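# Insert four bolts through flange holes at both joints

## Task

At both ends of the spool piece, where it sits between the two pipe flanges, slide a loose bolt through an unused hole in the pipe flange and the matching hole in the spool's flange. Each bolt must go in far enough that a washer and a full nut could fit on the protruding end with some thread still visible. All four bolts must be in that far when you finish. Any number of the three arms may be used.

## Robot and tools

Setup. Three i2rt Big YAM arms (arm1, arm2, arm3). Each has six joints and a right hand with index, middle and ring fingers plus a thumb. Every finger has four independently driven hinges. The feet (base_link), in the scene frame: arm1 at (0.553, 0.001, 0.818); arm2 at (0.007, 0.648, 0.824); arm3 at (-0.001, -0.643, 0.791). Each foot faces along its own +x. Tables under the arms are at z=0.720. Reach is about 1.06 m from the joint1 axis. Arm3's hand caps hand_thumb_mcp at +63 degrees; a larger request is clamped to that and hand_goal_thumb_mcp reports the clamped value.

Frames. The scene frame is in metres, with the origin on the floor and +z up. The hand point moves rigidly with the palm. Its +z runs along the straight fingers toward the tips, +x runs across the palm away from the thumb, and +y points out of the palm face. The palm face is at y=-0.063. A camera mast on the palm side sticks out to y=+0.064 near the wrist and can strike things. The reported hand position gets less accurate at long reach.

move. An optional object per arm (arm1, arm2, arm3) plus optional cameras. An arm's part can contain:
- joints: absolute targets by name. joint1_rad..joint6_rad are in radians: joint1 -2.879..2.879 (positive turns counter-clockwise seen from above), joint2 0..3.141, joint3 0..3.019, joint4 -1.692..1.57 (positive tips the fingers up), joint5 -1.57..1.57 (positive swings right), joint6 -2.094..2.094. The hand keys (hand_index_mcp ... hand_thumb_ipl) are absolute goals from -1 to +1, scaled linearly between each hinge's two stops. Toward -1, _mcp/_pip/_dip curl a finger toward the palm. Straight is _mcp +0.75, _pip +0.58, _dip +0.70, _abd 0.00, thumb_cmc +0.71, thumb_axl +0.68, thumb_mcp +0.23, thumb_ipl +0.17. hand_thumb_cmc toward -1 swings the thumb round in front of the palm. hand_current_limit (-1..1) maps to 0..550 mA. hand_speed (-0.96..1) sets set-point speed as (n+1)/2 of 8.5 rad/s. At the start these are +0.4 and -0.6. Keys you leave out keep their previous goal.
- target: one list of seven numbers [x, y, z, qw, qx, qy, qz]. It is an absolute pose of the hand point in the scene frame, in metres with a wxyz quaternion. The hand travels in a straight line from its hand_target pose. With target, joints may hold only hand keys; anything else gets the call refused.
- speed: top speed in m/s, 0.002..4.3, default 0.25. Turning is capped at twice that in rad/s.
- min_time_s: 0.1..8 s, the minimum duration of that arm's joint motions.
All parts start at once. Hand paths finish together, and no path runs past 10 s; no action runs past 15 s. Paths ignore obstacles and other arms. A hand may lag, drift or overshoot, especially when the arm is nearly straight. A call with no action returns full state plus all images.

wait: seconds 0..10 and optional cameras. It commands nothing new.

zoom_image: camera (one of the five) and region [x0, y0, x1, y1], in pixels of that camera's latest 896x504 image. The region is at most 504 by 504 and (0,0) is the top-left corner. Cameras are arm1_cam_wrist, arm2_cam_wrist, arm3_cam_wrist, cam_high and cam_low, or 'all'.

finished_scene: optional scene=1. Ends the scene permanently; the bolts must then stay in place without help.

Reading results. 'move' names the arms that received commands. 'as last shown' marks an arm that got nothing new. 'done' means within 1 cm and 2 degrees. 'off_target' means the arm is at rest short of its target and may still be pushing. 'time_out' is a stop: the joints hold a possibly nearer target, shown under 'on_its_own'. 'joint command not followed' or 'pose unreachable' means a safety check withheld the motion; 'not_followed' means a hand target was dropped. hand_state gives one word per motor: moving, goal, blocked (pressing at rest off its goal) or overload (shut down). The *_current_ma lines are signed: positive pushes toward -1. hand_goal_* lines show the goals as written. Joint velocities are in rad/s; 'within noise' means the arm is still. Joint torques are offset and noisy; entries 3 and 4 wrap at ±28 N m. After any failed or refused move or wait, later calls in the same reply do not run.

Things to avoid:
- Hard presses or hits between robots. Closing a hand on another robot's fingers counts as one, and the safety check does not keep hands and wrist cameras apart.
- Knocking parts out of the work area, dropping them (even a few millimetres), releasing moving parts, and slamming into fixed or heavy objects. The arm does not stop on contact; it keeps pushing.
- Fast joint moves. They swing wide, and a stretched-out arm can overshoot by up to 30 degrees.
- Motor currents at or above 495 mA for 5 s; the motor then shuts off for 10 s.
- Holding loads, staying stretched out or pushing at unreachable poses for long. Motors heat up, warn at 85 °C and drop the arm at 100 °C. Afterwards, resend any targets marked limit_stop_at_motor_heat.

Loose parts may sometimes get nudged. The scene keeps running while you think, and the robots hold their last command during that time.

Each tool is called after ">>>" as name([rows], argument=value, ...), one row to a line, values as JSON.

## Session

>>> move()

Scene clock: 0.00 s.
Joint torques (N m): no reading
Heat: arm1: hottest joint2_rad 31 °C; arm2: hottest joint1_rad 32 °C; arm3: hottest joint4_rad 32 °C.
Joint velocities: within noise
arm1.joint_positions: joint1_rad=+0.351 joint2_rad=+0.611 joint3_rad=+1.333 joint4_rad=-1.370 joint5_rad=-0.067 joint6_rad=+1.161 hand_index_mcp=+0.753 hand_index_abd=+0.000 hand_index_pip=+0.577 hand_index_dip=+0.696 hand_middle_mcp=+0.753 hand_middle_abd=+0.000 hand_middle_pip=+0.577 hand_middle_dip=+0.696 hand_ring_mcp=+0.753 hand_ring_abd=+0.000 hand_ring_pip=+0.577 hand_ring_dip=+0.696 hand_thumb_cmc=+0.714 hand_thumb_axl=+0.677 hand_thumb_mcp=+0.226 hand_thumb_ipl=+0.168 hand_current_limit=+0.400 hand_speed=-0.600
arm1.joint_status: not commanded
arm1.hand_state: goal,goal,goal,goal,goal,goal,goal,goal,goal,goal,goal,goal,goal,goal,goal,goal
arm1.index_mcp_current_ma: -9
arm1.index_abd_current_ma: 2
arm1.index_pip_current_ma: 0
arm1.index_dip_current_ma: 7
arm1.middle_mcp_current_ma: 9
arm1.middle_abd_current_ma: -25
arm1.middle_pip_current_ma: -5
arm1.middle_dip_current_ma: -10
arm1.ring_mcp_current_ma: 8
arm1.ring_abd_current_ma: 13
arm1.ring_pip_current_ma: -10
arm1.ring_dip_current_ma: -2
arm1.thumb_cmc_current_ma: -7
arm1.thumb_axl_current_ma: 11
arm1.thumb_mcp_current_ma: 6
arm1.thumb_ipl_current_ma: 2
arm1.hand_goal_index_mcp: 0.754
arm1.hand_goal_index_abd: 0.000
arm1.hand_goal_index_pip: 0.576
arm1.hand_goal_index_dip: 0.696
arm1.hand_goal_middle_mcp: 0.754
arm1.hand_goal_middle_abd: 0.000
arm1.hand_goal_middle_pip: 0.576
arm1.hand_goal_middle_dip: 0.696
arm1.hand_goal_ring_mcp: 0.754
arm1.hand_goal_ring_abd: 0.000
arm1.hand_goal_ring_pip: 0.576
arm1.hand_goal_ring_dip: 0.696
arm1.hand_goal_thumb_cmc: 0.714
arm1.hand_goal_thumb_axl: 0.678
arm1.hand_goal_thumb_mcp: 0.226
arm1.hand_goal_thumb_ipl: 0.168
arm1.hand: x=+0.2935 y=-0.0272 z=+1.3304 quat_wxyz=(+0.441, +0.361, -0.821, +0.019) (m; scene frame)
arm1.hand_target: x=+0.2950 y=-0.0267 z=+1.3411 quat_wxyz=(+0.452, +0.360, -0.816, +0.019) (m; scene frame)
arm1.hand_status: not commanded
arm2.joint_positions: joint1_rad=+0.444 joint2_rad=+0.644 joint3_rad=+1.416 joint4_rad=-1.170 joint5_rad=+0.010 joint6_rad=+1.028 hand_index_mcp=+0.753 hand_index_abd=+0.000 hand_index_pip=+0.577 hand_index_dip=+0.696 hand_middle_mcp=+0.753 hand_middle_abd=+0.000 hand_middle_pip=+0.577 hand_middle_dip=+0.696 hand_ring_mcp=+0.753 hand_ring_abd=+0.000 hand_ring_pip=+0.577 hand_ring_dip=+0.696 hand_thumb_cmc=+0.714 hand_thumb_axl=+0.677 hand_thumb_mcp=+0.226 hand_thumb_ipl=+0.168 hand_current_limit=+0.400 hand_speed=-0.600
arm2.joint_status: not commanded
arm2.hand_state: goal,goal,goal,goal,goal,goal,goal,goal,goal,goal,goal,goal,goal,goal,goal,goal
arm2.index_mcp_current_ma: 10
arm2.index_abd_current_ma: 6
arm2.index_pip_current_ma: 1
arm2.index_dip_current_ma: -5
arm2.middle_mcp_current_ma: -10
arm2.middle_abd_current_ma: 5
arm2.middle_pip_current_ma: -3
arm2.middle_dip_current_ma: 12
arm2.ring_mcp_current_ma: 5
arm2.ring_abd_current_ma: -3
arm2.ring_pip_current_ma: -4
arm2.ring_dip_current_ma: 1
arm2.thumb_cmc_current_ma: -10
arm2.thumb_axl_current_ma: -1
arm2.thumb_mcp_current_ma: -5
arm2.thumb_ipl_current_ma: -10
arm2.hand_goal_index_mcp: 0.754
arm2.hand_goal_index_abd: 0.000
arm2.hand_goal_index_pip: 0.576
arm2.hand_goal_index_dip: 0.696
arm2.hand_goal_middle_mcp: 0.754
arm2.hand_goal_middle_abd: 0.000
arm2.hand_goal_middle_pip: 0.576
arm2.hand_goal_middle_dip: 0.696
arm2.hand_goal_ring_mcp: 0.754
arm2.hand_goal_ring_abd: 0.000
arm2.hand_goal_ring_pip: 0.576
arm2.hand_goal_ring_dip: 0.696
arm2.hand_goal_thumb_cmc: 0.714
arm2.hand_goal_thumb_axl: 0.678
arm2.hand_goal_thumb_mcp: 0.226
arm2.hand_goal_thumb_ipl: 0.168
arm2.hand: x=+0.0387 y=+0.3701 z=+1.4311 quat_wxyz=(+0.421, +0.792, -0.252, +0.363) (m; scene frame)
arm2.hand_target: x=+0.0373 y=+0.3734 z=+1.4422 quat_wxyz=(+0.429, +0.786, -0.250, +0.369) (m; scene frame)
arm2.hand_status: not commanded
arm3.joint_positions: joint1_rad=+0.414 joint2_rad=+0.647 joint3_rad=+1.391 joint4_rad=-1.365 joint5_rad=-0.018 joint6_rad=+1.052 hand_index_mcp=+0.753 hand_index_abd=+0.000 hand_index_pip=+0.577 hand_index_dip=+0.696 hand_middle_mcp=+0.753 hand_middle_abd=+0.000 hand_middle_pip=+0.577 hand_middle_dip=+0.696 hand_ring_mcp=+0.753 hand_ring_abd=+0.000 hand_ring_pip=+0.577 hand_ring_dip=+0.696 hand_thumb_cmc=+0.714 hand_thumb_axl=+0.677 hand_thumb_mcp=+0.226 hand_thumb_ipl=+0.168 hand_current_limit=+0.400 hand_speed=-0.600
arm3.joint_status: not commanded
arm3.hand_state: goal,goal,goal,goal,goal,goal,goal,goal,goal,goal,goal,goal,goal,goal,goal,goal
arm3.index_mcp_current_ma: -3
arm3.index_abd_current_ma: 4
arm3.index_pip_current_ma: 8
arm3.index_dip_current_ma: 3
arm3.middle_mcp_current_ma: -12
arm3.middle_abd_current_ma: 7
arm3.middle_pip_current_ma: 2
arm3.middle_dip_current_ma: 1
arm3.ring_mcp_current_ma: 0
arm3.ring_abd_current_ma: -7
arm3.ring_pip_current_ma: -8
arm3.ring_dip_current_ma: 5
arm3.thumb_cmc_current_ma: 8
arm3.thumb_axl_current_ma: -5
arm3.thumb_mcp_current_ma: 2
arm3.thumb_ipl_current_ma: 6
arm3.hand_goal_index_mcp: 0.754
arm3.hand_goal_index_abd: 0.000
arm3.hand_goal_index_pip: 0.576
arm3.hand_goal_index_dip: 0.696
arm3.hand_goal_middle_mcp: 0.754
arm3.hand_goal_middle_abd: 0.000
arm3.hand_goal_middle_pip: 0.576
arm3.hand_goal_middle_dip: 0.696
arm3.hand_goal_ring_mcp: 0.754
arm3.hand_goal_ring_abd: 0.000
arm3.hand_goal_ring_pip: 0.576
arm3.hand_goal_ring_dip: 0.696
arm3.hand_goal_thumb_cmc: 0.714
arm3.hand_goal_thumb_axl: 0.678
arm3.hand_goal_thumb_mcp: 0.226
arm3.hand_goal_thumb_ipl: 0.168
arm3.hand: x=-0.0305 y=-0.3754 z=+1.3367 quat_wxyz=(-0.315, +0.271, +0.847, +0.333) (m; scene frame)
arm3.hand_target: x=-0.0296 y=-0.3774 z=+1.3494 quat_wxyz=(-0.323, +0.268, +0.840, +0.343) (m; scene frame)
arm3.hand_status: not commanded
pictures: arm1_cam_wrist, arm2_cam_wrist, arm3_cam_wrist, cam_high, cam_low

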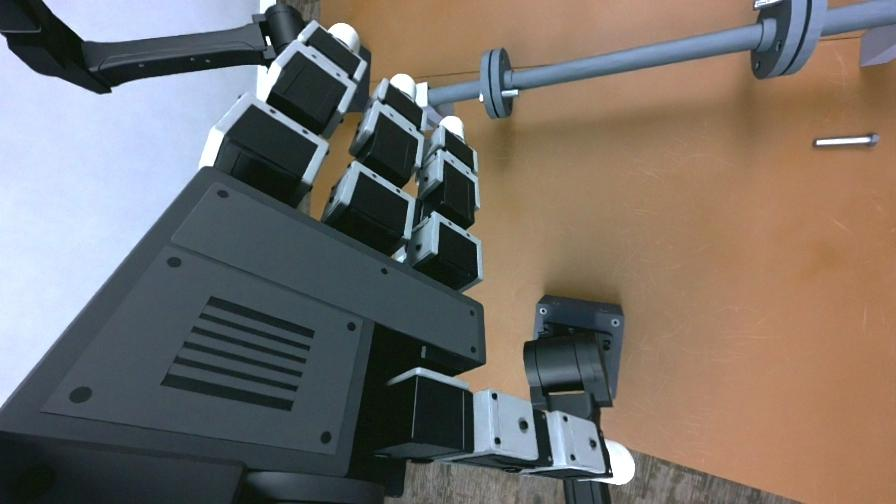

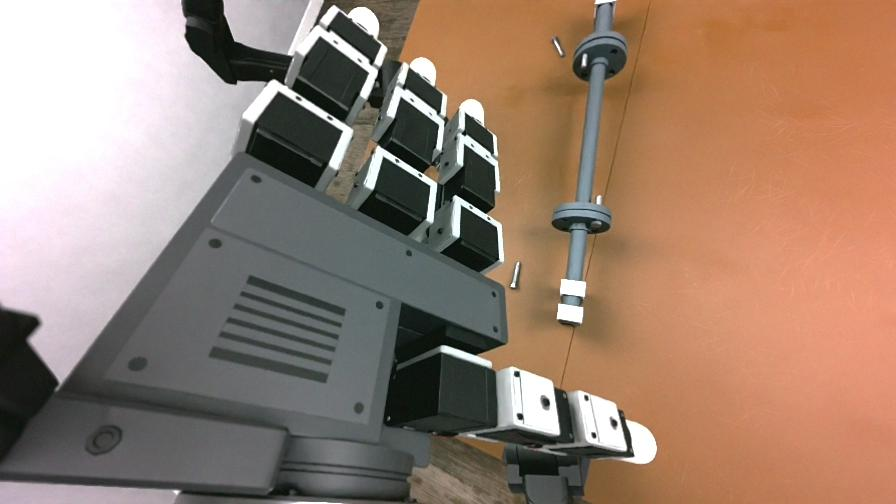

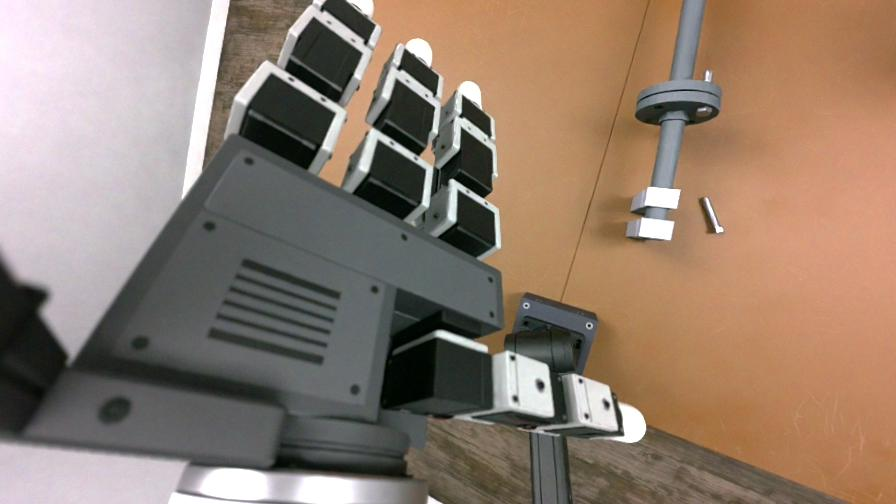

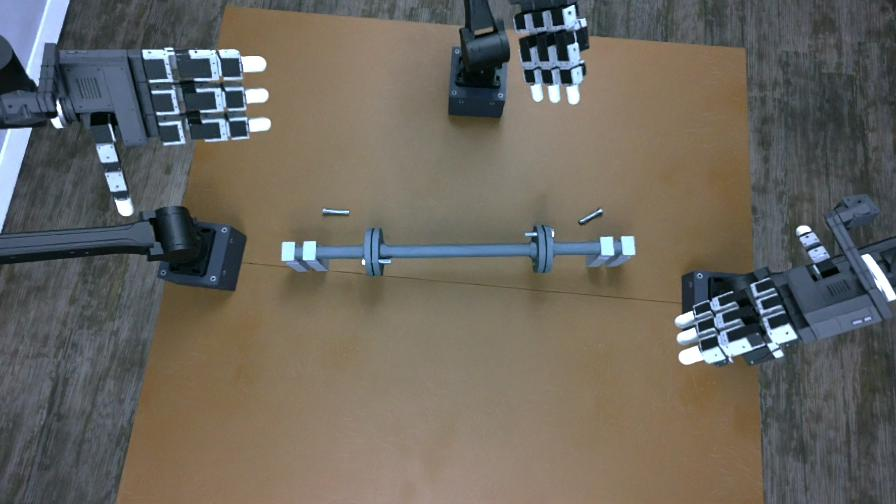

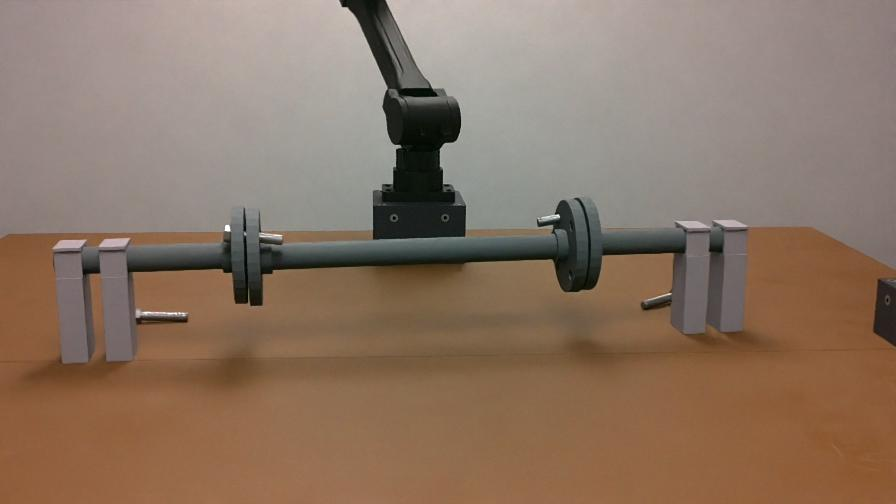

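>>> zoom_image(camera="cam_high", region=[270, 190, 460, 300])

>>> zoom_image(camera="cam_high", region=[460, 190, 650, 300])

>>> zoom_image(camera="cam_low", region=[40, 190, 300, 370])

>>> zoom_image(camera="cam_low", region=[500, 180, 760, 350])

Scaled by 2.653.

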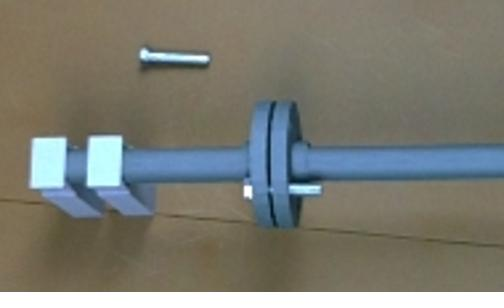

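Scaled by 2.653.

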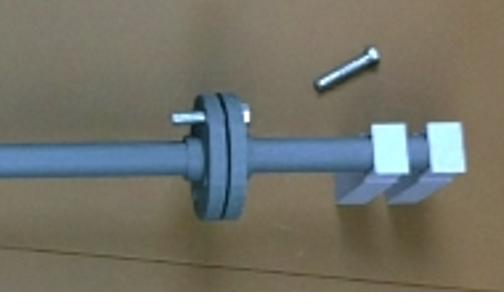

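Scaled by 1.938.

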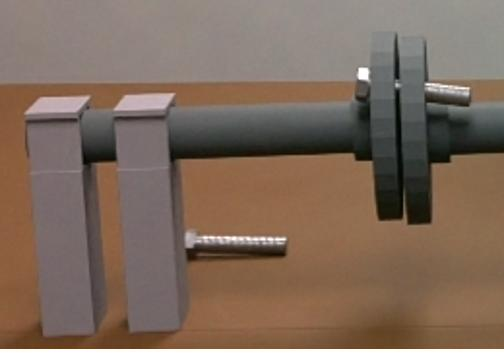

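Scaled by 1.938.

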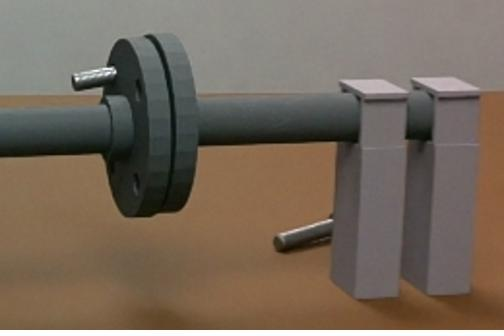

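>>> zoom_image(camera="arm1_cam_wrist", region=[420, 20, 560, 150])

>>> zoom_image(camera="arm1_cam_wrist", region=[730, 0, 896, 170])

>>> zoom_image(camera="cam_low", region=[215, 195, 295, 315])

>>> zoom_image(camera="cam_low", region=[530, 185, 610, 305])

Scaled by 3.600.

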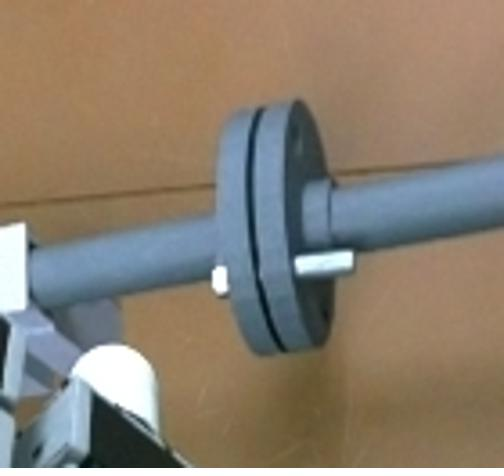

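Scaled by 2.965.

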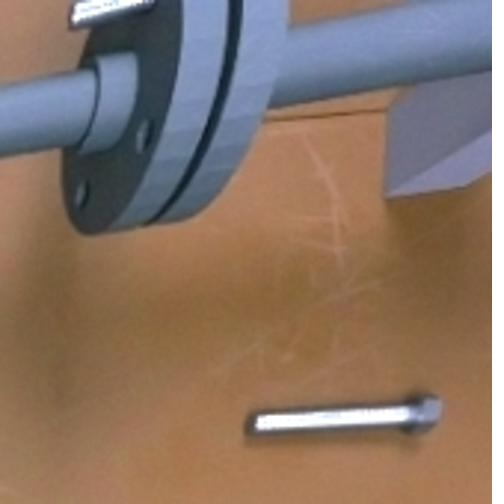

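Scaled by 4.200.

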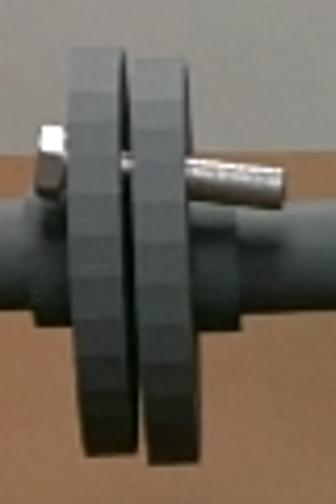

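Scaled by 4.200.

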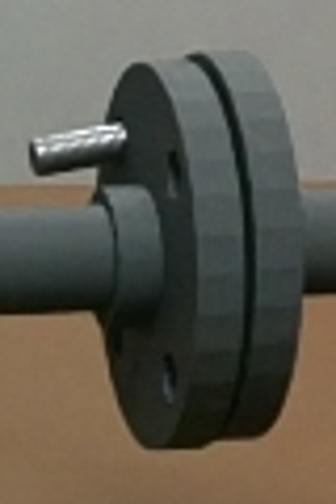

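>>> move(arm2={"joints": {"joint1_rad": 0.8, "joint2_rad": 1.8, "joint3_rad": 1.63, "joint4_rad": -1.6, "joint5_rad": 0.64, "joint6_rad": -0.45}, "min_time_s": 3.5}, arm3={"joints": {"joint1_rad": 0.8, "joint2_rad": 1.8, "joint3_rad": 1.63, "joint4_rad": -1.6, "joint5_rad": 0.64, "joint6_rad": -0.45}, "min_time_s": 3.5}, cameras=["all"])

Scene clock: 506.10 s.
Joint torques (N m): arm1=[0.15 2.49 8.54 2.47 0.06 -0.12] | arm2=[1.9 -13.98 11.84 -0.16 0.81 -0.03] | arm3=[0.44 -15.33 13.05 -0.7 0.89 -0.13]
Heat: arm1: hottest joint3_rad 37 °C; arm2: hottest joint3_rad 34 °C; arm3: hottest joint3_rad 35 °C.
move: arm2 done; arm3 done
Joint velocities: within noise
arm1: as last shown
arm1.joint_positions: joint1_rad=+0.351 joint2_rad=+0.611 joint3_rad=+1.333 joint4_rad=-1.370 joint5_rad=-0.067 joint6_rad=+1.161 hand_index_mcp=+0.753 hand_index_abd=+0.000 hand_index_pip=+0.577 hand_index_dip=+0.696 hand_middle_mcp=+0.753 hand_middle_abd=+0.000 hand_middle_pip=+0.577 hand_middle_dip=+0.696 hand_ring_mcp=+0.753 hand_ring_abd=+0.000 hand_ring_pip=+0.577 hand_ring_dip=+0.696 hand_thumb_cmc=+0.714 hand_thumb_axl=+0.677 hand_thumb_mcp=+0.225 hand_thumb_ipl=+0.168 hand_current_limit=+0.400 hand_speed=-0.600
arm1.index_mcp_current_ma: 5
arm1.index_abd_current_ma: -6
arm1.index_pip_current_ma: 13
arm1.index_dip_current_ma: -9
arm1.middle_mcp_current_ma: -3
arm1.middle_abd_current_ma: 6
arm1.middle_pip_current_ma: 6
arm1.middle_dip_current_ma: -5
arm1.ring_mcp_current_ma: 18
arm1.ring_abd_current_ma: 18
arm1.ring_pip_current_ma: 4
arm1.ring_dip_current_ma: -10
arm1.thumb_axl_current_ma: 16
arm1.thumb_mcp_current_ma: 14
arm1.thumb_ipl_current_ma: -4
arm2.joint_positions: joint1_rad=+0.796 joint2_rad=+1.799 joint3_rad=+1.591 joint4_rad=-1.591 joint5_rad=+0.638 joint6_rad=-0.432 hand_index_mcp=+0.740 hand_index_abd=-0.005 hand_index_pip=+0.569 hand_index_dip=+0.696 hand_middle_mcp=+0.739 hand_middle_abd=-0.008 hand_middle_pip=+0.572 hand_middle_dip=+0.696 hand_ring_mcp=+0.740 hand_ring_abd=-0.010 hand_ring_pip=+0.571 hand_ring_dip=+0.696 hand_thumb_cmc=+0.704 hand_thumb_axl=+0.677 hand_thumb_mcp=+0.219 hand_thumb_ipl=+0.168 hand_current_limit=+0.400 hand_speed=-0.600
arm2.joint_status: all done
arm2.hand_state: goal,goal,goal,goal,goal,goal,goal,goal,goal,goal,goal,goal,goal,goal,goal,goal
arm2.index_mcp_current_ma: 0
arm2.index_abd_current_ma: 6
arm2.index_pip_current_ma: -2
arm2.index_dip_current_ma: -7
arm2.middle_mcp_current_ma: -17
arm2.middle_abd_current_ma: 7
arm2.middle_pip_current_ma: 2
arm2.middle_dip_current_ma: 11
arm2.ring_mcp_current_ma: 1
arm2.ring_abd_current_ma: -8
arm2.ring_pip_current_ma: -6
arm2.ring_dip_current_ma: 2
arm2.thumb_cmc_current_ma: -10
arm2.thumb_axl_current_ma: 1
arm2.thumb_mcp_current_ma: -11
arm2.thumb_ipl_current_ma: -6
arm2.hand_goal_index_mcp: 0.754
arm2.hand_goal_index_abd: 0.000
arm2.hand_goal_index_pip: 0.576
arm2.hand_goal_index_dip: 0.696
arm2.hand_goal_middle_mcp: 0.754
arm2.hand_goal_middle_abd: 0.000
arm2.hand_goal_middle_pip: 0.576
arm2.hand_goal_middle_dip: 0.696
arm2.hand_goal_ring_mcp: 0.754
arm2.hand_goal_ring_abd: 0.000
arm2.hand_goal_ring_pip: 0.576
arm2.hand_goal_ring_dip: 0.696
arm2.hand_goal_thumb_cmc: 0.714
arm2.hand_goal_thumb_axl: 0.678
arm2.hand_goal_thumb_mcp: 0.226
arm2.hand_goal_thumb_ipl: 0.168
arm2.hand: x=+0.3457 y=+0.1671 z=+0.9958 quat_wxyz=(-0.052, +0.758, +0.561, -0.328)
arm2.hand_target: x=+0.3548 y=+0.1622 z=+1.0103 quat_wxyz=(-0.041, +0.756, +0.566, -0.327)
arm2.hand_status: not commanded
arm3.joint_positions: joint1_rad=+0.795 joint2_rad=+1.802 joint3_rad=+1.581 joint4_rad=-1.588 joint5_rad=+0.637 joint6_rad=-0.438 hand_index_mcp=+0.740 hand_index_abd=-0.009 hand_index_pip=+0.571 hand_index_dip=+0.696 hand_middle_mcp=+0.741 hand_middle_abd=-0.008 hand_middle_pip=+0.568 hand_middle_dip=+0.696 hand_ring_mcp=+0.742 hand_ring_abd=-0.007 hand_ring_pip=+0.565 hand_ring_dip=+0.693 hand_thumb_cmc=+0.707 hand_thumb_axl=+0.677 hand_thumb_mcp=+0.220 hand_thumb_ipl=+0.168 hand_current_limit=+0.400 hand_speed=-0.600
arm3.joint_status: all done
arm3.hand_state: goal,goal,goal,goal,goal,goal,goal,goal,goal,goal,goal,goal,goal,goal,goal,goal
arm3.index_mcp_current_ma: -3
arm3.index_abd_current_ma: 7
arm3.index_pip_current_ma: 10
arm3.index_dip_current_ma: 4
arm3.middle_mcp_current_ma: -13
arm3.middle_abd_current_ma: 0
arm3.middle_pip_current_ma: 0
arm3.middle_dip_current_ma: 5
arm3.ring_mcp_current_ma: -3
arm3.ring_abd_current_ma: -9
arm3.ring_pip_current_ma: -5
arm3.ring_dip_current_ma: 0
arm3.thumb_cmc_current_ma: 3
arm3.thumb_axl_current_ma: -4
arm3.thumb_mcp_current_ma: 5
arm3.thumb_ipl_current_ma: 3
arm3.hand_goal_index_mcp: 0.754
arm3.hand_goal_index_abd: 0.000
arm3.hand_goal_index_pip: 0.576
arm3.hand_goal_index_dip: 0.696
arm3.hand_goal_middle_mcp: 0.754
arm3.hand_goal_middle_abd: 0.000
arm3.hand_goal_middle_pip: 0.576
arm3.hand_goal_middle_dip: 0.696
arm3.hand_goal_ring_mcp: 0.754
arm3.hand_goal_ring_abd: 0.000
arm3.hand_goal_ring_pip: 0.576
arm3.hand_goal_ring_dip: 0.696
arm3.hand_goal_thumb_cmc: 0.714
arm3.hand_goal_thumb_axl: 0.678
arm3.hand_goal_thumb_mcp: 0.226
arm3.hand_goal_thumb_ipl: 0.168
arm3.hand: x=-0.3544 y=-0.1756 z=+0.9563 quat_wxyz=(+0.326, -0.579, +0.746, -0.053)
arm3.hand_target: x=-0.3657 y=-0.1697 z=+0.9769 quat_wxyz=(+0.325, -0.581, +0.745, -0.035)
arm3.hand_status: not commanded
pictures: arm1_cam_wrist, arm2_cam_wrist, arm3_cam_wrist, cam_high, cam_low

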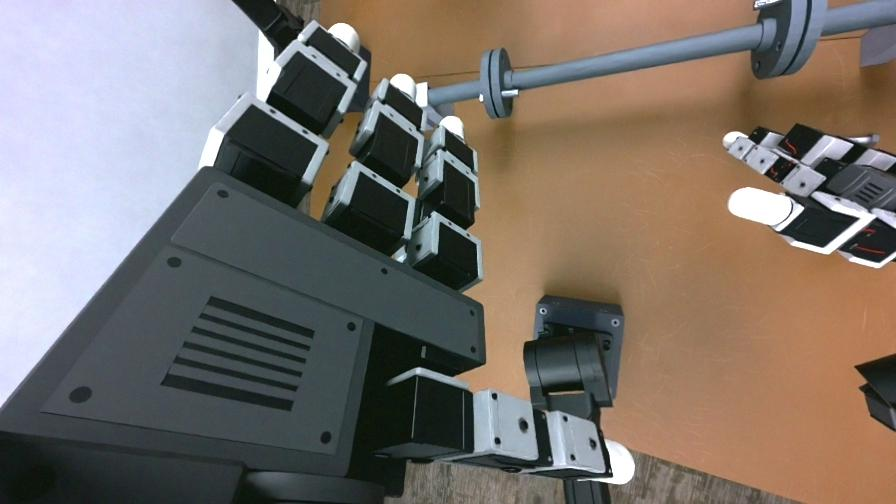

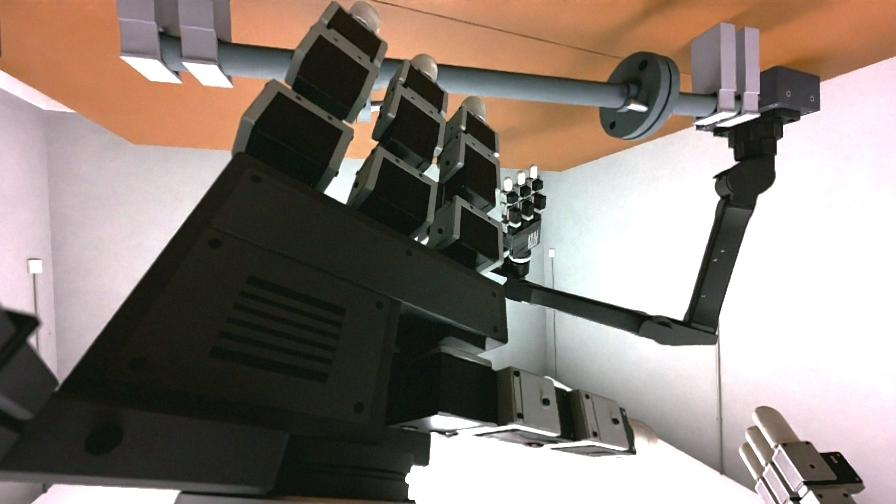

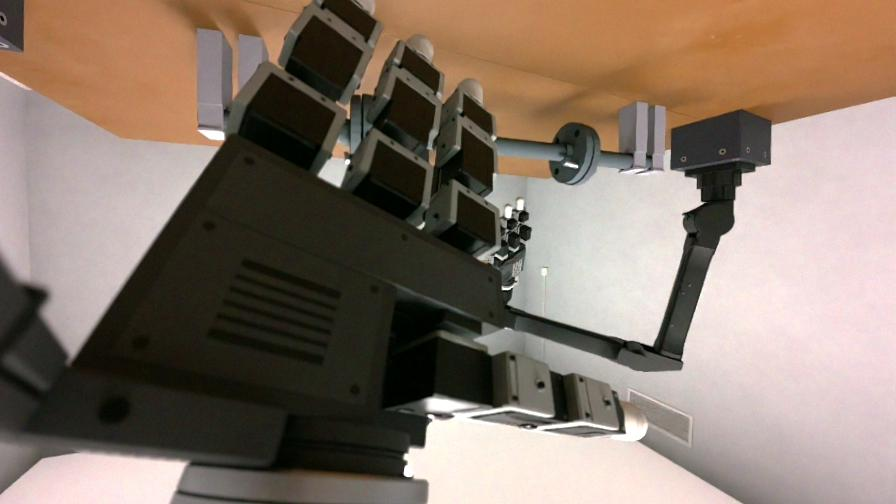

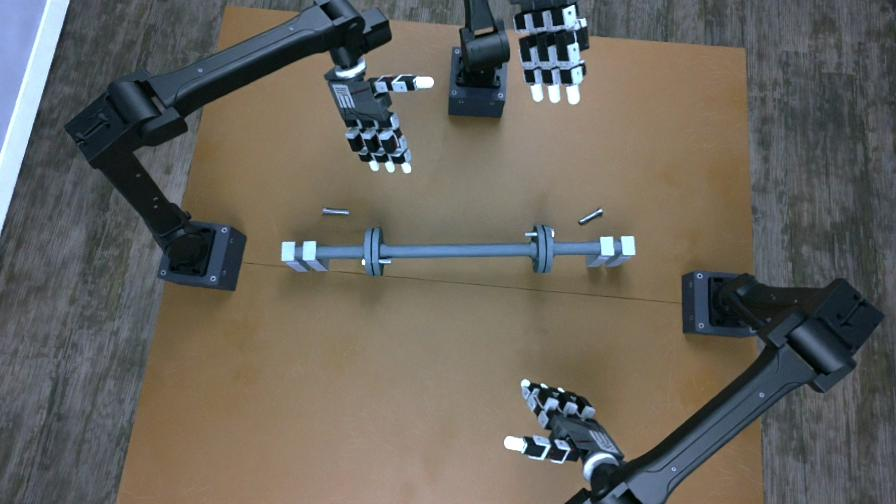

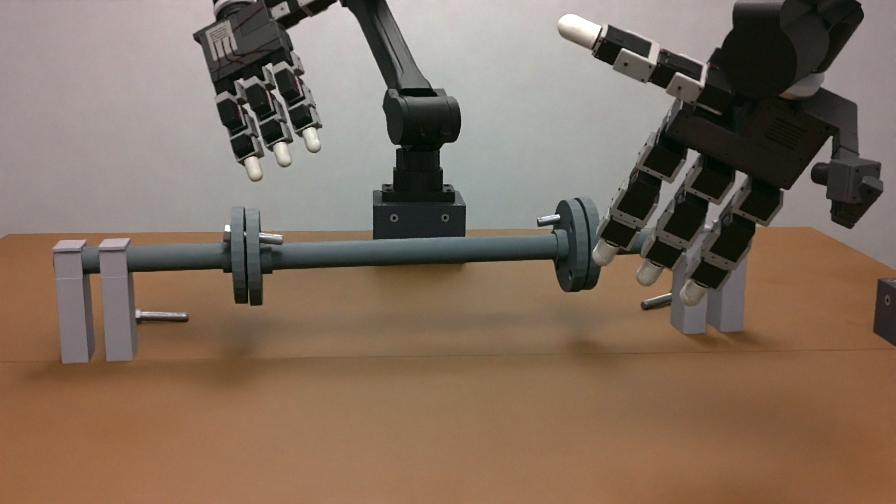

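>>> move(arm2={"target": [0.1095, 0.3643, 0.93, 0.4546, -0.5413, -0.6407, 0.2986], "speed": 0.15, "joints": {"hand_index_mcp": 0.274, "hand_index_pip": -0.533, "hand_middle_mcp": -0.411, "hand_middle_pip": -0.883, "hand_middle_dip": -0.971, "hand_ring_mcp": -0.411, "hand_ring_pip": -0.883, "hand_ring_dip": -0.971, "hand_thumb_cmc": -0.486, "hand_thumb_mcp": 0.056}}, cameras=["arm2_cam_wrist", "cam_high", "cam_low"])

Scene clock: 811.53 s.
Joint torques (N m): arm1=[0.15 2.55 8.54 2.45 0.05 -0.11] | arm2=[1.32 -8.35 7.06 -0.92 0.49 -0.12] | arm3=[0.32 -15.38 13.05 -0.72 0.89 -0.13]
Heat: arm1: hottest joint3_rad 38 °C; arm2: hottest joint3_rad 37 °C; arm3: hottest joint3_rad 39 °C.
move: arm2 off_target
Joint velocities: within noise
arm1, arm3: as last shown
arm1.index_mcp_current_ma: 1
arm1.index_abd_current_ma: -9
arm1.index_pip_current_ma: 6
arm1.index_dip_current_ma: -8
arm1.middle_mcp_current_ma: 13
arm1.middle_abd_current_ma: -1
arm1.middle_pip_current_ma: -6
arm1.middle_dip_current_ma: -10
arm1.ring_mcp_current_ma: -1
arm1.ring_abd_current_ma: 3
arm1.ring_pip_current_ma: -2
arm1.ring_dip_current_ma: -14
arm1.thumb_cmc_current_ma: -13
arm1.thumb_axl_current_ma: 2
arm1.thumb_mcp_current_ma: 18
arm1.thumb_ipl_current_ma: -10
arm2.joint_positions: joint1_rad=+0.632 joint2_rad=+1.455 joint3_rad=+0.957 joint4_rad=-1.697 joint5_rad=+0.751 joint6_rad=-0.974 hand_index_mcp=+0.272 hand_index_abd=+0.002 hand_index_pip=-0.499 hand_index_dip=+0.696 hand_middle_mcp=-0.314 hand_middle_abd=-0.008 hand_middle_pip=-0.646 hand_middle_dip=-0.658 hand_ring_mcp=-0.320 hand_ring_abd=-0.010 hand_ring_pip=-0.630 hand_ring_dip=-0.708 hand_thumb_cmc=-0.495 hand_thumb_axl=+0.678 hand_thumb_mcp=+0.043 hand_thumb_ipl=+0.168 hand_current_limit=+0.400 hand_speed=-0.600
arm2.joint_status: hand_index_pip off_target (ended at -0.499, target -0.533); hand_middle_mcp off_target (ended at -0.314, target -0.411); hand_middle_pip off_target (ended at -0.646, target -0.883); hand_middle_dip off_target (ended at -0.658, target -0.971); hand_ring_mcp off_target (ended at -0.320, target -0.411); hand_ring_pip off_target (ended at -0.630, target -0.883); hand_ring_dip off_target (ended at -0.708, target -0.971); the others done
arm2.hand_state: goal,goal,blocked,goal,blocked,goal,blocked,blocked,blocked,goal,blocked,blocked,goal,goal,goal,goal
arm2.index_mcp_current_ma: 5
arm2.index_abd_current_ma: 3
arm2.index_pip_current_ma: 14
arm2.index_dip_current_ma: -9
arm2.middle_mcp_current_ma: 51
arm2.middle_abd_current_ma: 6
arm2.middle_pip_current_ma: 169
arm2.middle_dip_current_ma: 237
arm2.ring_mcp_current_ma: 61
arm2.ring_abd_current_ma: -10
arm2.ring_pip_current_ma: 179
arm2.ring_dip_current_ma: 188
arm2.thumb_cmc_current_ma: -7
arm2.thumb_axl_current_ma: -1
arm2.thumb_mcp_current_ma: -12
arm2.thumb_ipl_current_ma: -6
arm2.hand_goal_index_mcp: 0.274
arm2.hand_goal_index_abd: 0.000
arm2.hand_goal_index_pip: -0.532
arm2.hand_goal_index_dip: 0.696
arm2.hand_goal_middle_mcp: -0.410
arm2.hand_goal_middle_abd: 0.000
arm2.hand_goal_middle_pip: -0.882
arm2.hand_goal_middle_dip: -0.970
arm2.hand_goal_ring_mcp: -0.410
arm2.hand_goal_ring_abd: 0.000
arm2.hand_goal_ring_pip: -0.882
arm2.hand_goal_ring_dip: -0.970
arm2.hand_goal_thumb_cmc: -0.486
arm2.hand_goal_thumb_axl: 0.678
arm2.hand_goal_thumb_mcp: 0.056
arm2.hand_goal_thumb_ipl: 0.168
arm2.hand: x=+0.1116 y=+0.3623 z=+0.9241 quat_wxyz=(-0.344, +0.545, +0.706, -0.294)
arm2.hand_target: x=+0.1090 y=+0.3641 z=+0.9290 quat_wxyz=(-0.345, +0.541, +0.709, -0.292)
arm2.hand_status: off_target (0.007 m and 14.8 deg from the pose sent, 0.315 m and 53.8 deg at the start; a joint's target at an end of its range on 99 of 118 steps)
arm3.index_mcp_current_ma: -1
arm3.index_abd_current_ma: 1
arm3.index_pip_current_ma: 11
arm3.index_dip_current_ma: 9
arm3.middle_mcp_current_ma: -8
arm3.middle_abd_current_ma: 3
arm3.middle_pip_current_ma: 8
arm3.middle_dip_current_ma: -2
arm3.ring_mcp_current_ma: 0
arm3.ring_abd_current_ma: -11
arm3.ring_dip_current_ma: 3
arm3.thumb_cmc_current_ma: 1
arm3.thumb_axl_current_ma: 0
arm3.thumb_mcp_current_ma: -1
arm3.thumb_ipl_current_ma: 1
arm3.hand: x=-0.3545 y=-0.1756 z=+0.9563 quat_wxyz=(+0.326, -0.579, +0.746, -0.053)

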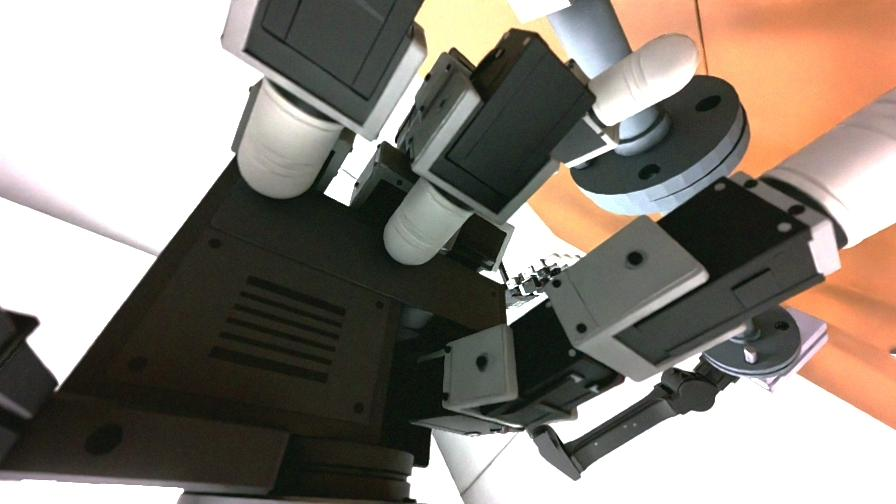

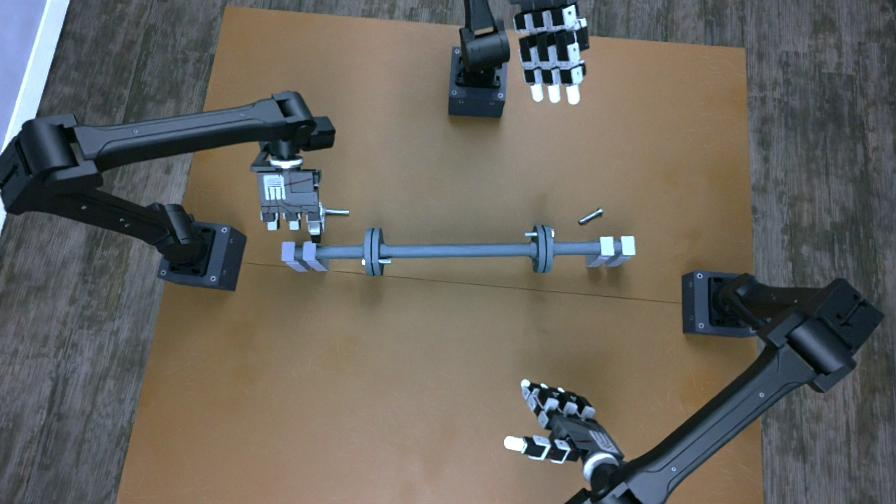

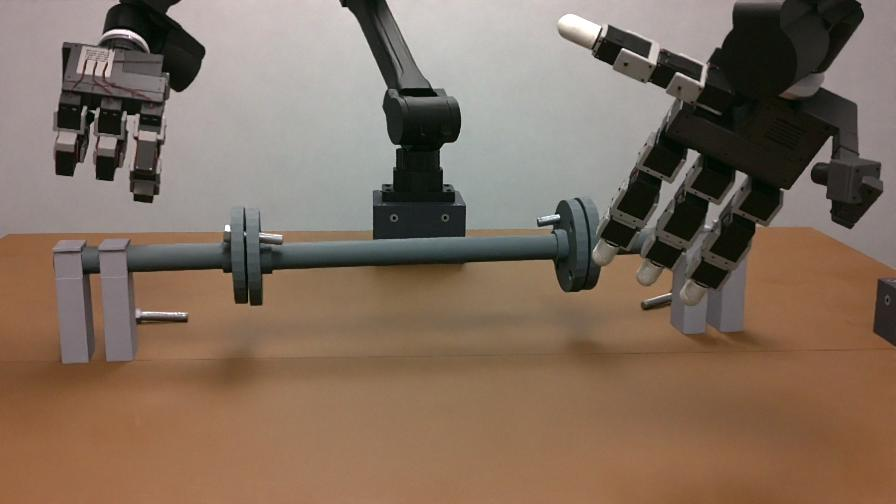

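>>> move(arm2={"target": [0.1095, 0.3643, 0.825, 0.4546, -0.5413, -0.6407, 0.2986], "speed": 0.1, "joints": {"hand_middle_pip": -0.62, "hand_middle_dip": -0.60, "hand_middle_mcp": -0.3, "hand_ring_pip": -0.6, "hand_ring_dip": -0.64, "hand_ring_mcp": -0.3}}, cameras=["arm2_cam_wrist", "cam_high", "cam_low", "arm1_cam_wrist"])

Scene clock: 826.47 s.
Joint torques (N m): arm1=[0.09 2.49 8.55 2.45 0.06 -0.12] | arm2=[1.49 -8.53 5.26 -1.28 0.1 0.24] | arm3=[0.38 -15.27 13.05 -0.7 0.89 -0.13]
Heat: arm1: hottest joint3_rad 39 °C; arm2: hottest joint3_rad 36 °C; arm3: hottest joint3_rad 39 °C.
move: arm2 done
Joint velocities: within noise
arm1, arm3: as last shown
arm1.index_mcp_current_ma: 2
arm1.index_abd_current_ma: -19
arm1.index_pip_current_ma: 7
arm1.index_dip_current_ma: -14
arm1.middle_mcp_current_ma: -3
arm1.middle_abd_current_ma: -6
arm1.middle_pip_current_ma: 9
arm1.middle_dip_current_ma: 9
arm1.ring_mcp_current_ma: 14
arm1.ring_abd_current_ma: 5
arm1.ring_pip_current_ma: -17
arm1.ring_dip_current_ma: -7
arm1.thumb_cmc_current_ma: 8
arm1.thumb_axl_current_ma: 7
arm1.thumb_mcp_current_ma: 10
arm1.thumb_ipl_current_ma: -3
arm2.joint_positions: joint1_rad=+0.668 joint2_rad=+1.812 joint3_rad=+0.970 joint4_rad=-1.703 joint5_rad=+0.725 joint6_rad=-0.722 hand_index_mcp=+0.279 hand_index_abd=-0.018 hand_index_pip=-0.500 hand_index_dip=+0.696 hand_middle_mcp=-0.282 hand_middle_abd=+0.001 hand_middle_pip=-0.619 hand_middle_dip=-0.612 hand_ring_mcp=-0.285 hand_ring_abd=+0.000 hand_ring_pip=-0.601 hand_ring_dip=-0.650 hand_thumb_cmc=-0.491 hand_thumb_axl=+0.679 hand_thumb_mcp=+0.044 hand_thumb_ipl=+0.168 hand_current_limit=+0.400 hand_speed=-0.600
arm2.joint_status: all done
arm2.hand_state: goal,goal,blocked,goal,goal,goal,goal,goal,goal,goal,goal,goal,goal,goal,goal,goal
arm2.index_mcp_current_ma: 6
arm2.index_abd_current_ma: 7
arm2.index_pip_current_ma: 19
arm2.index_dip_current_ma: -5
arm2.middle_mcp_current_ma: -2
arm2.middle_abd_current_ma: -1
arm2.middle_pip_current_ma: -1
arm2.middle_dip_current_ma: 5
arm2.ring_mcp_current_ma: 7
arm2.ring_abd_current_ma: -2
arm2.ring_pip_current_ma: -5
arm2.ring_dip_current_ma: -5
arm2.thumb_cmc_current_ma: -11
arm2.thumb_axl_current_ma: -5
arm2.thumb_mcp_current_ma: -16
arm2.thumb_ipl_current_ma: -6
arm2.hand_goal_index_mcp: 0.274
arm2.hand_goal_index_abd: 0.000
arm2.hand_goal_index_pip: -0.532
arm2.hand_goal_index_dip: 0.696
arm2.hand_goal_middle_mcp: -0.300
arm2.hand_goal_middle_abd: 0.000
arm2.hand_goal_middle_pip: -0.620
arm2.hand_goal_middle_dip: -0.600
arm2.hand_goal_ring_mcp: -0.300
arm2.hand_goal_ring_abd: 0.000
arm2.hand_goal_ring_pip: -0.600
arm2.hand_goal_ring_dip: -0.640
arm2.hand_goal_thumb_cmc: -0.486
arm2.hand_goal_thumb_axl: 0.678
arm2.hand_goal_thumb_mcp: 0.056
arm2.hand_goal_thumb_ipl: 0.168
arm2.hand: x=+0.1094 y=+0.3660 z=+0.8286 quat_wxyz=(-0.448, +0.539, +0.647, -0.298)
arm2.hand_target: x=+0.1094 y=+0.3643 z=+0.8249 quat_wxyz=(-0.453, +0.542, +0.642, -0.298)
arm2.hand_status: done (0.004 m and 1.1 deg from the pose sent, 0.099 m and 14.8 deg at the start; a joint's target at an end of its range on 52 of 58 steps)
arm3.index_mcp_current_ma: -2
arm3.index_abd_current_ma: 6
arm3.index_pip_current_ma: 14
arm3.index_dip_current_ma: 5
arm3.middle_mcp_current_ma: -7
arm3.middle_abd_current_ma: -2
arm3.middle_pip_current_ma: 1
arm3.ring_mcp_current_ma: -4
arm3.ring_abd_current_ma: -12
arm3.ring_pip_current_ma: -7
arm3.ring_dip_current_ma: 2
arm3.thumb_cmc_current_ma: 4
arm3.thumb_axl_current_ma: -7
arm3.thumb_mcp_current_ma: 4
arm3.thumb_ipl_current_ma: 10
pictures: arm1_cam_wrist, arm2_cam_wrist, cam_high, cam_low

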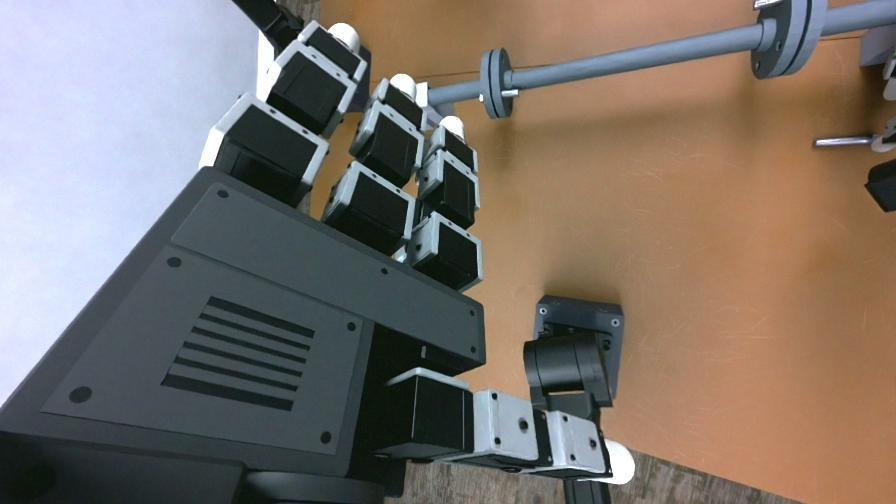

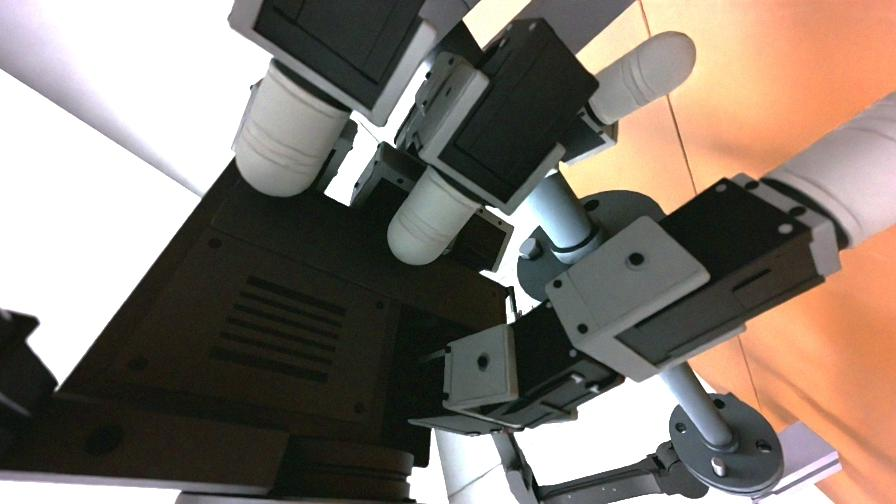

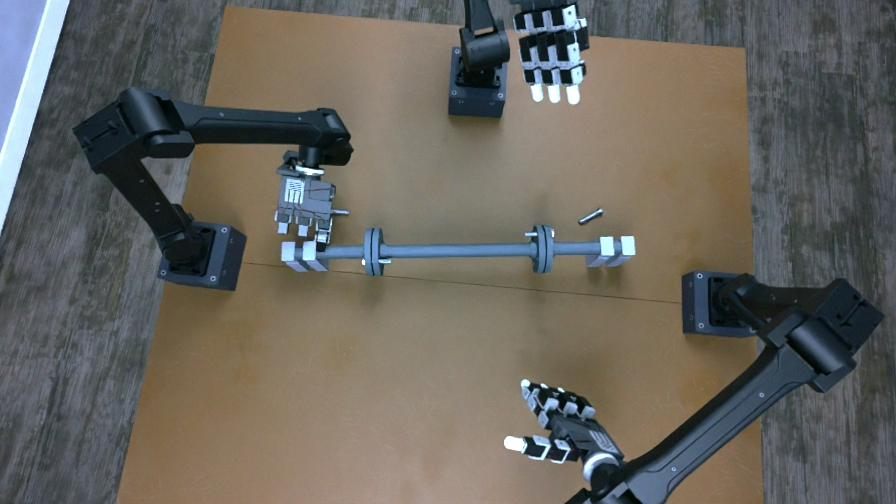

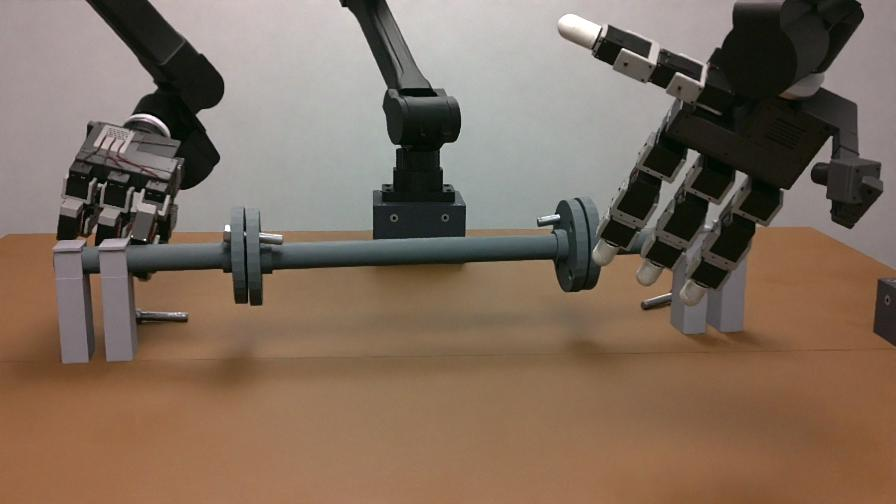

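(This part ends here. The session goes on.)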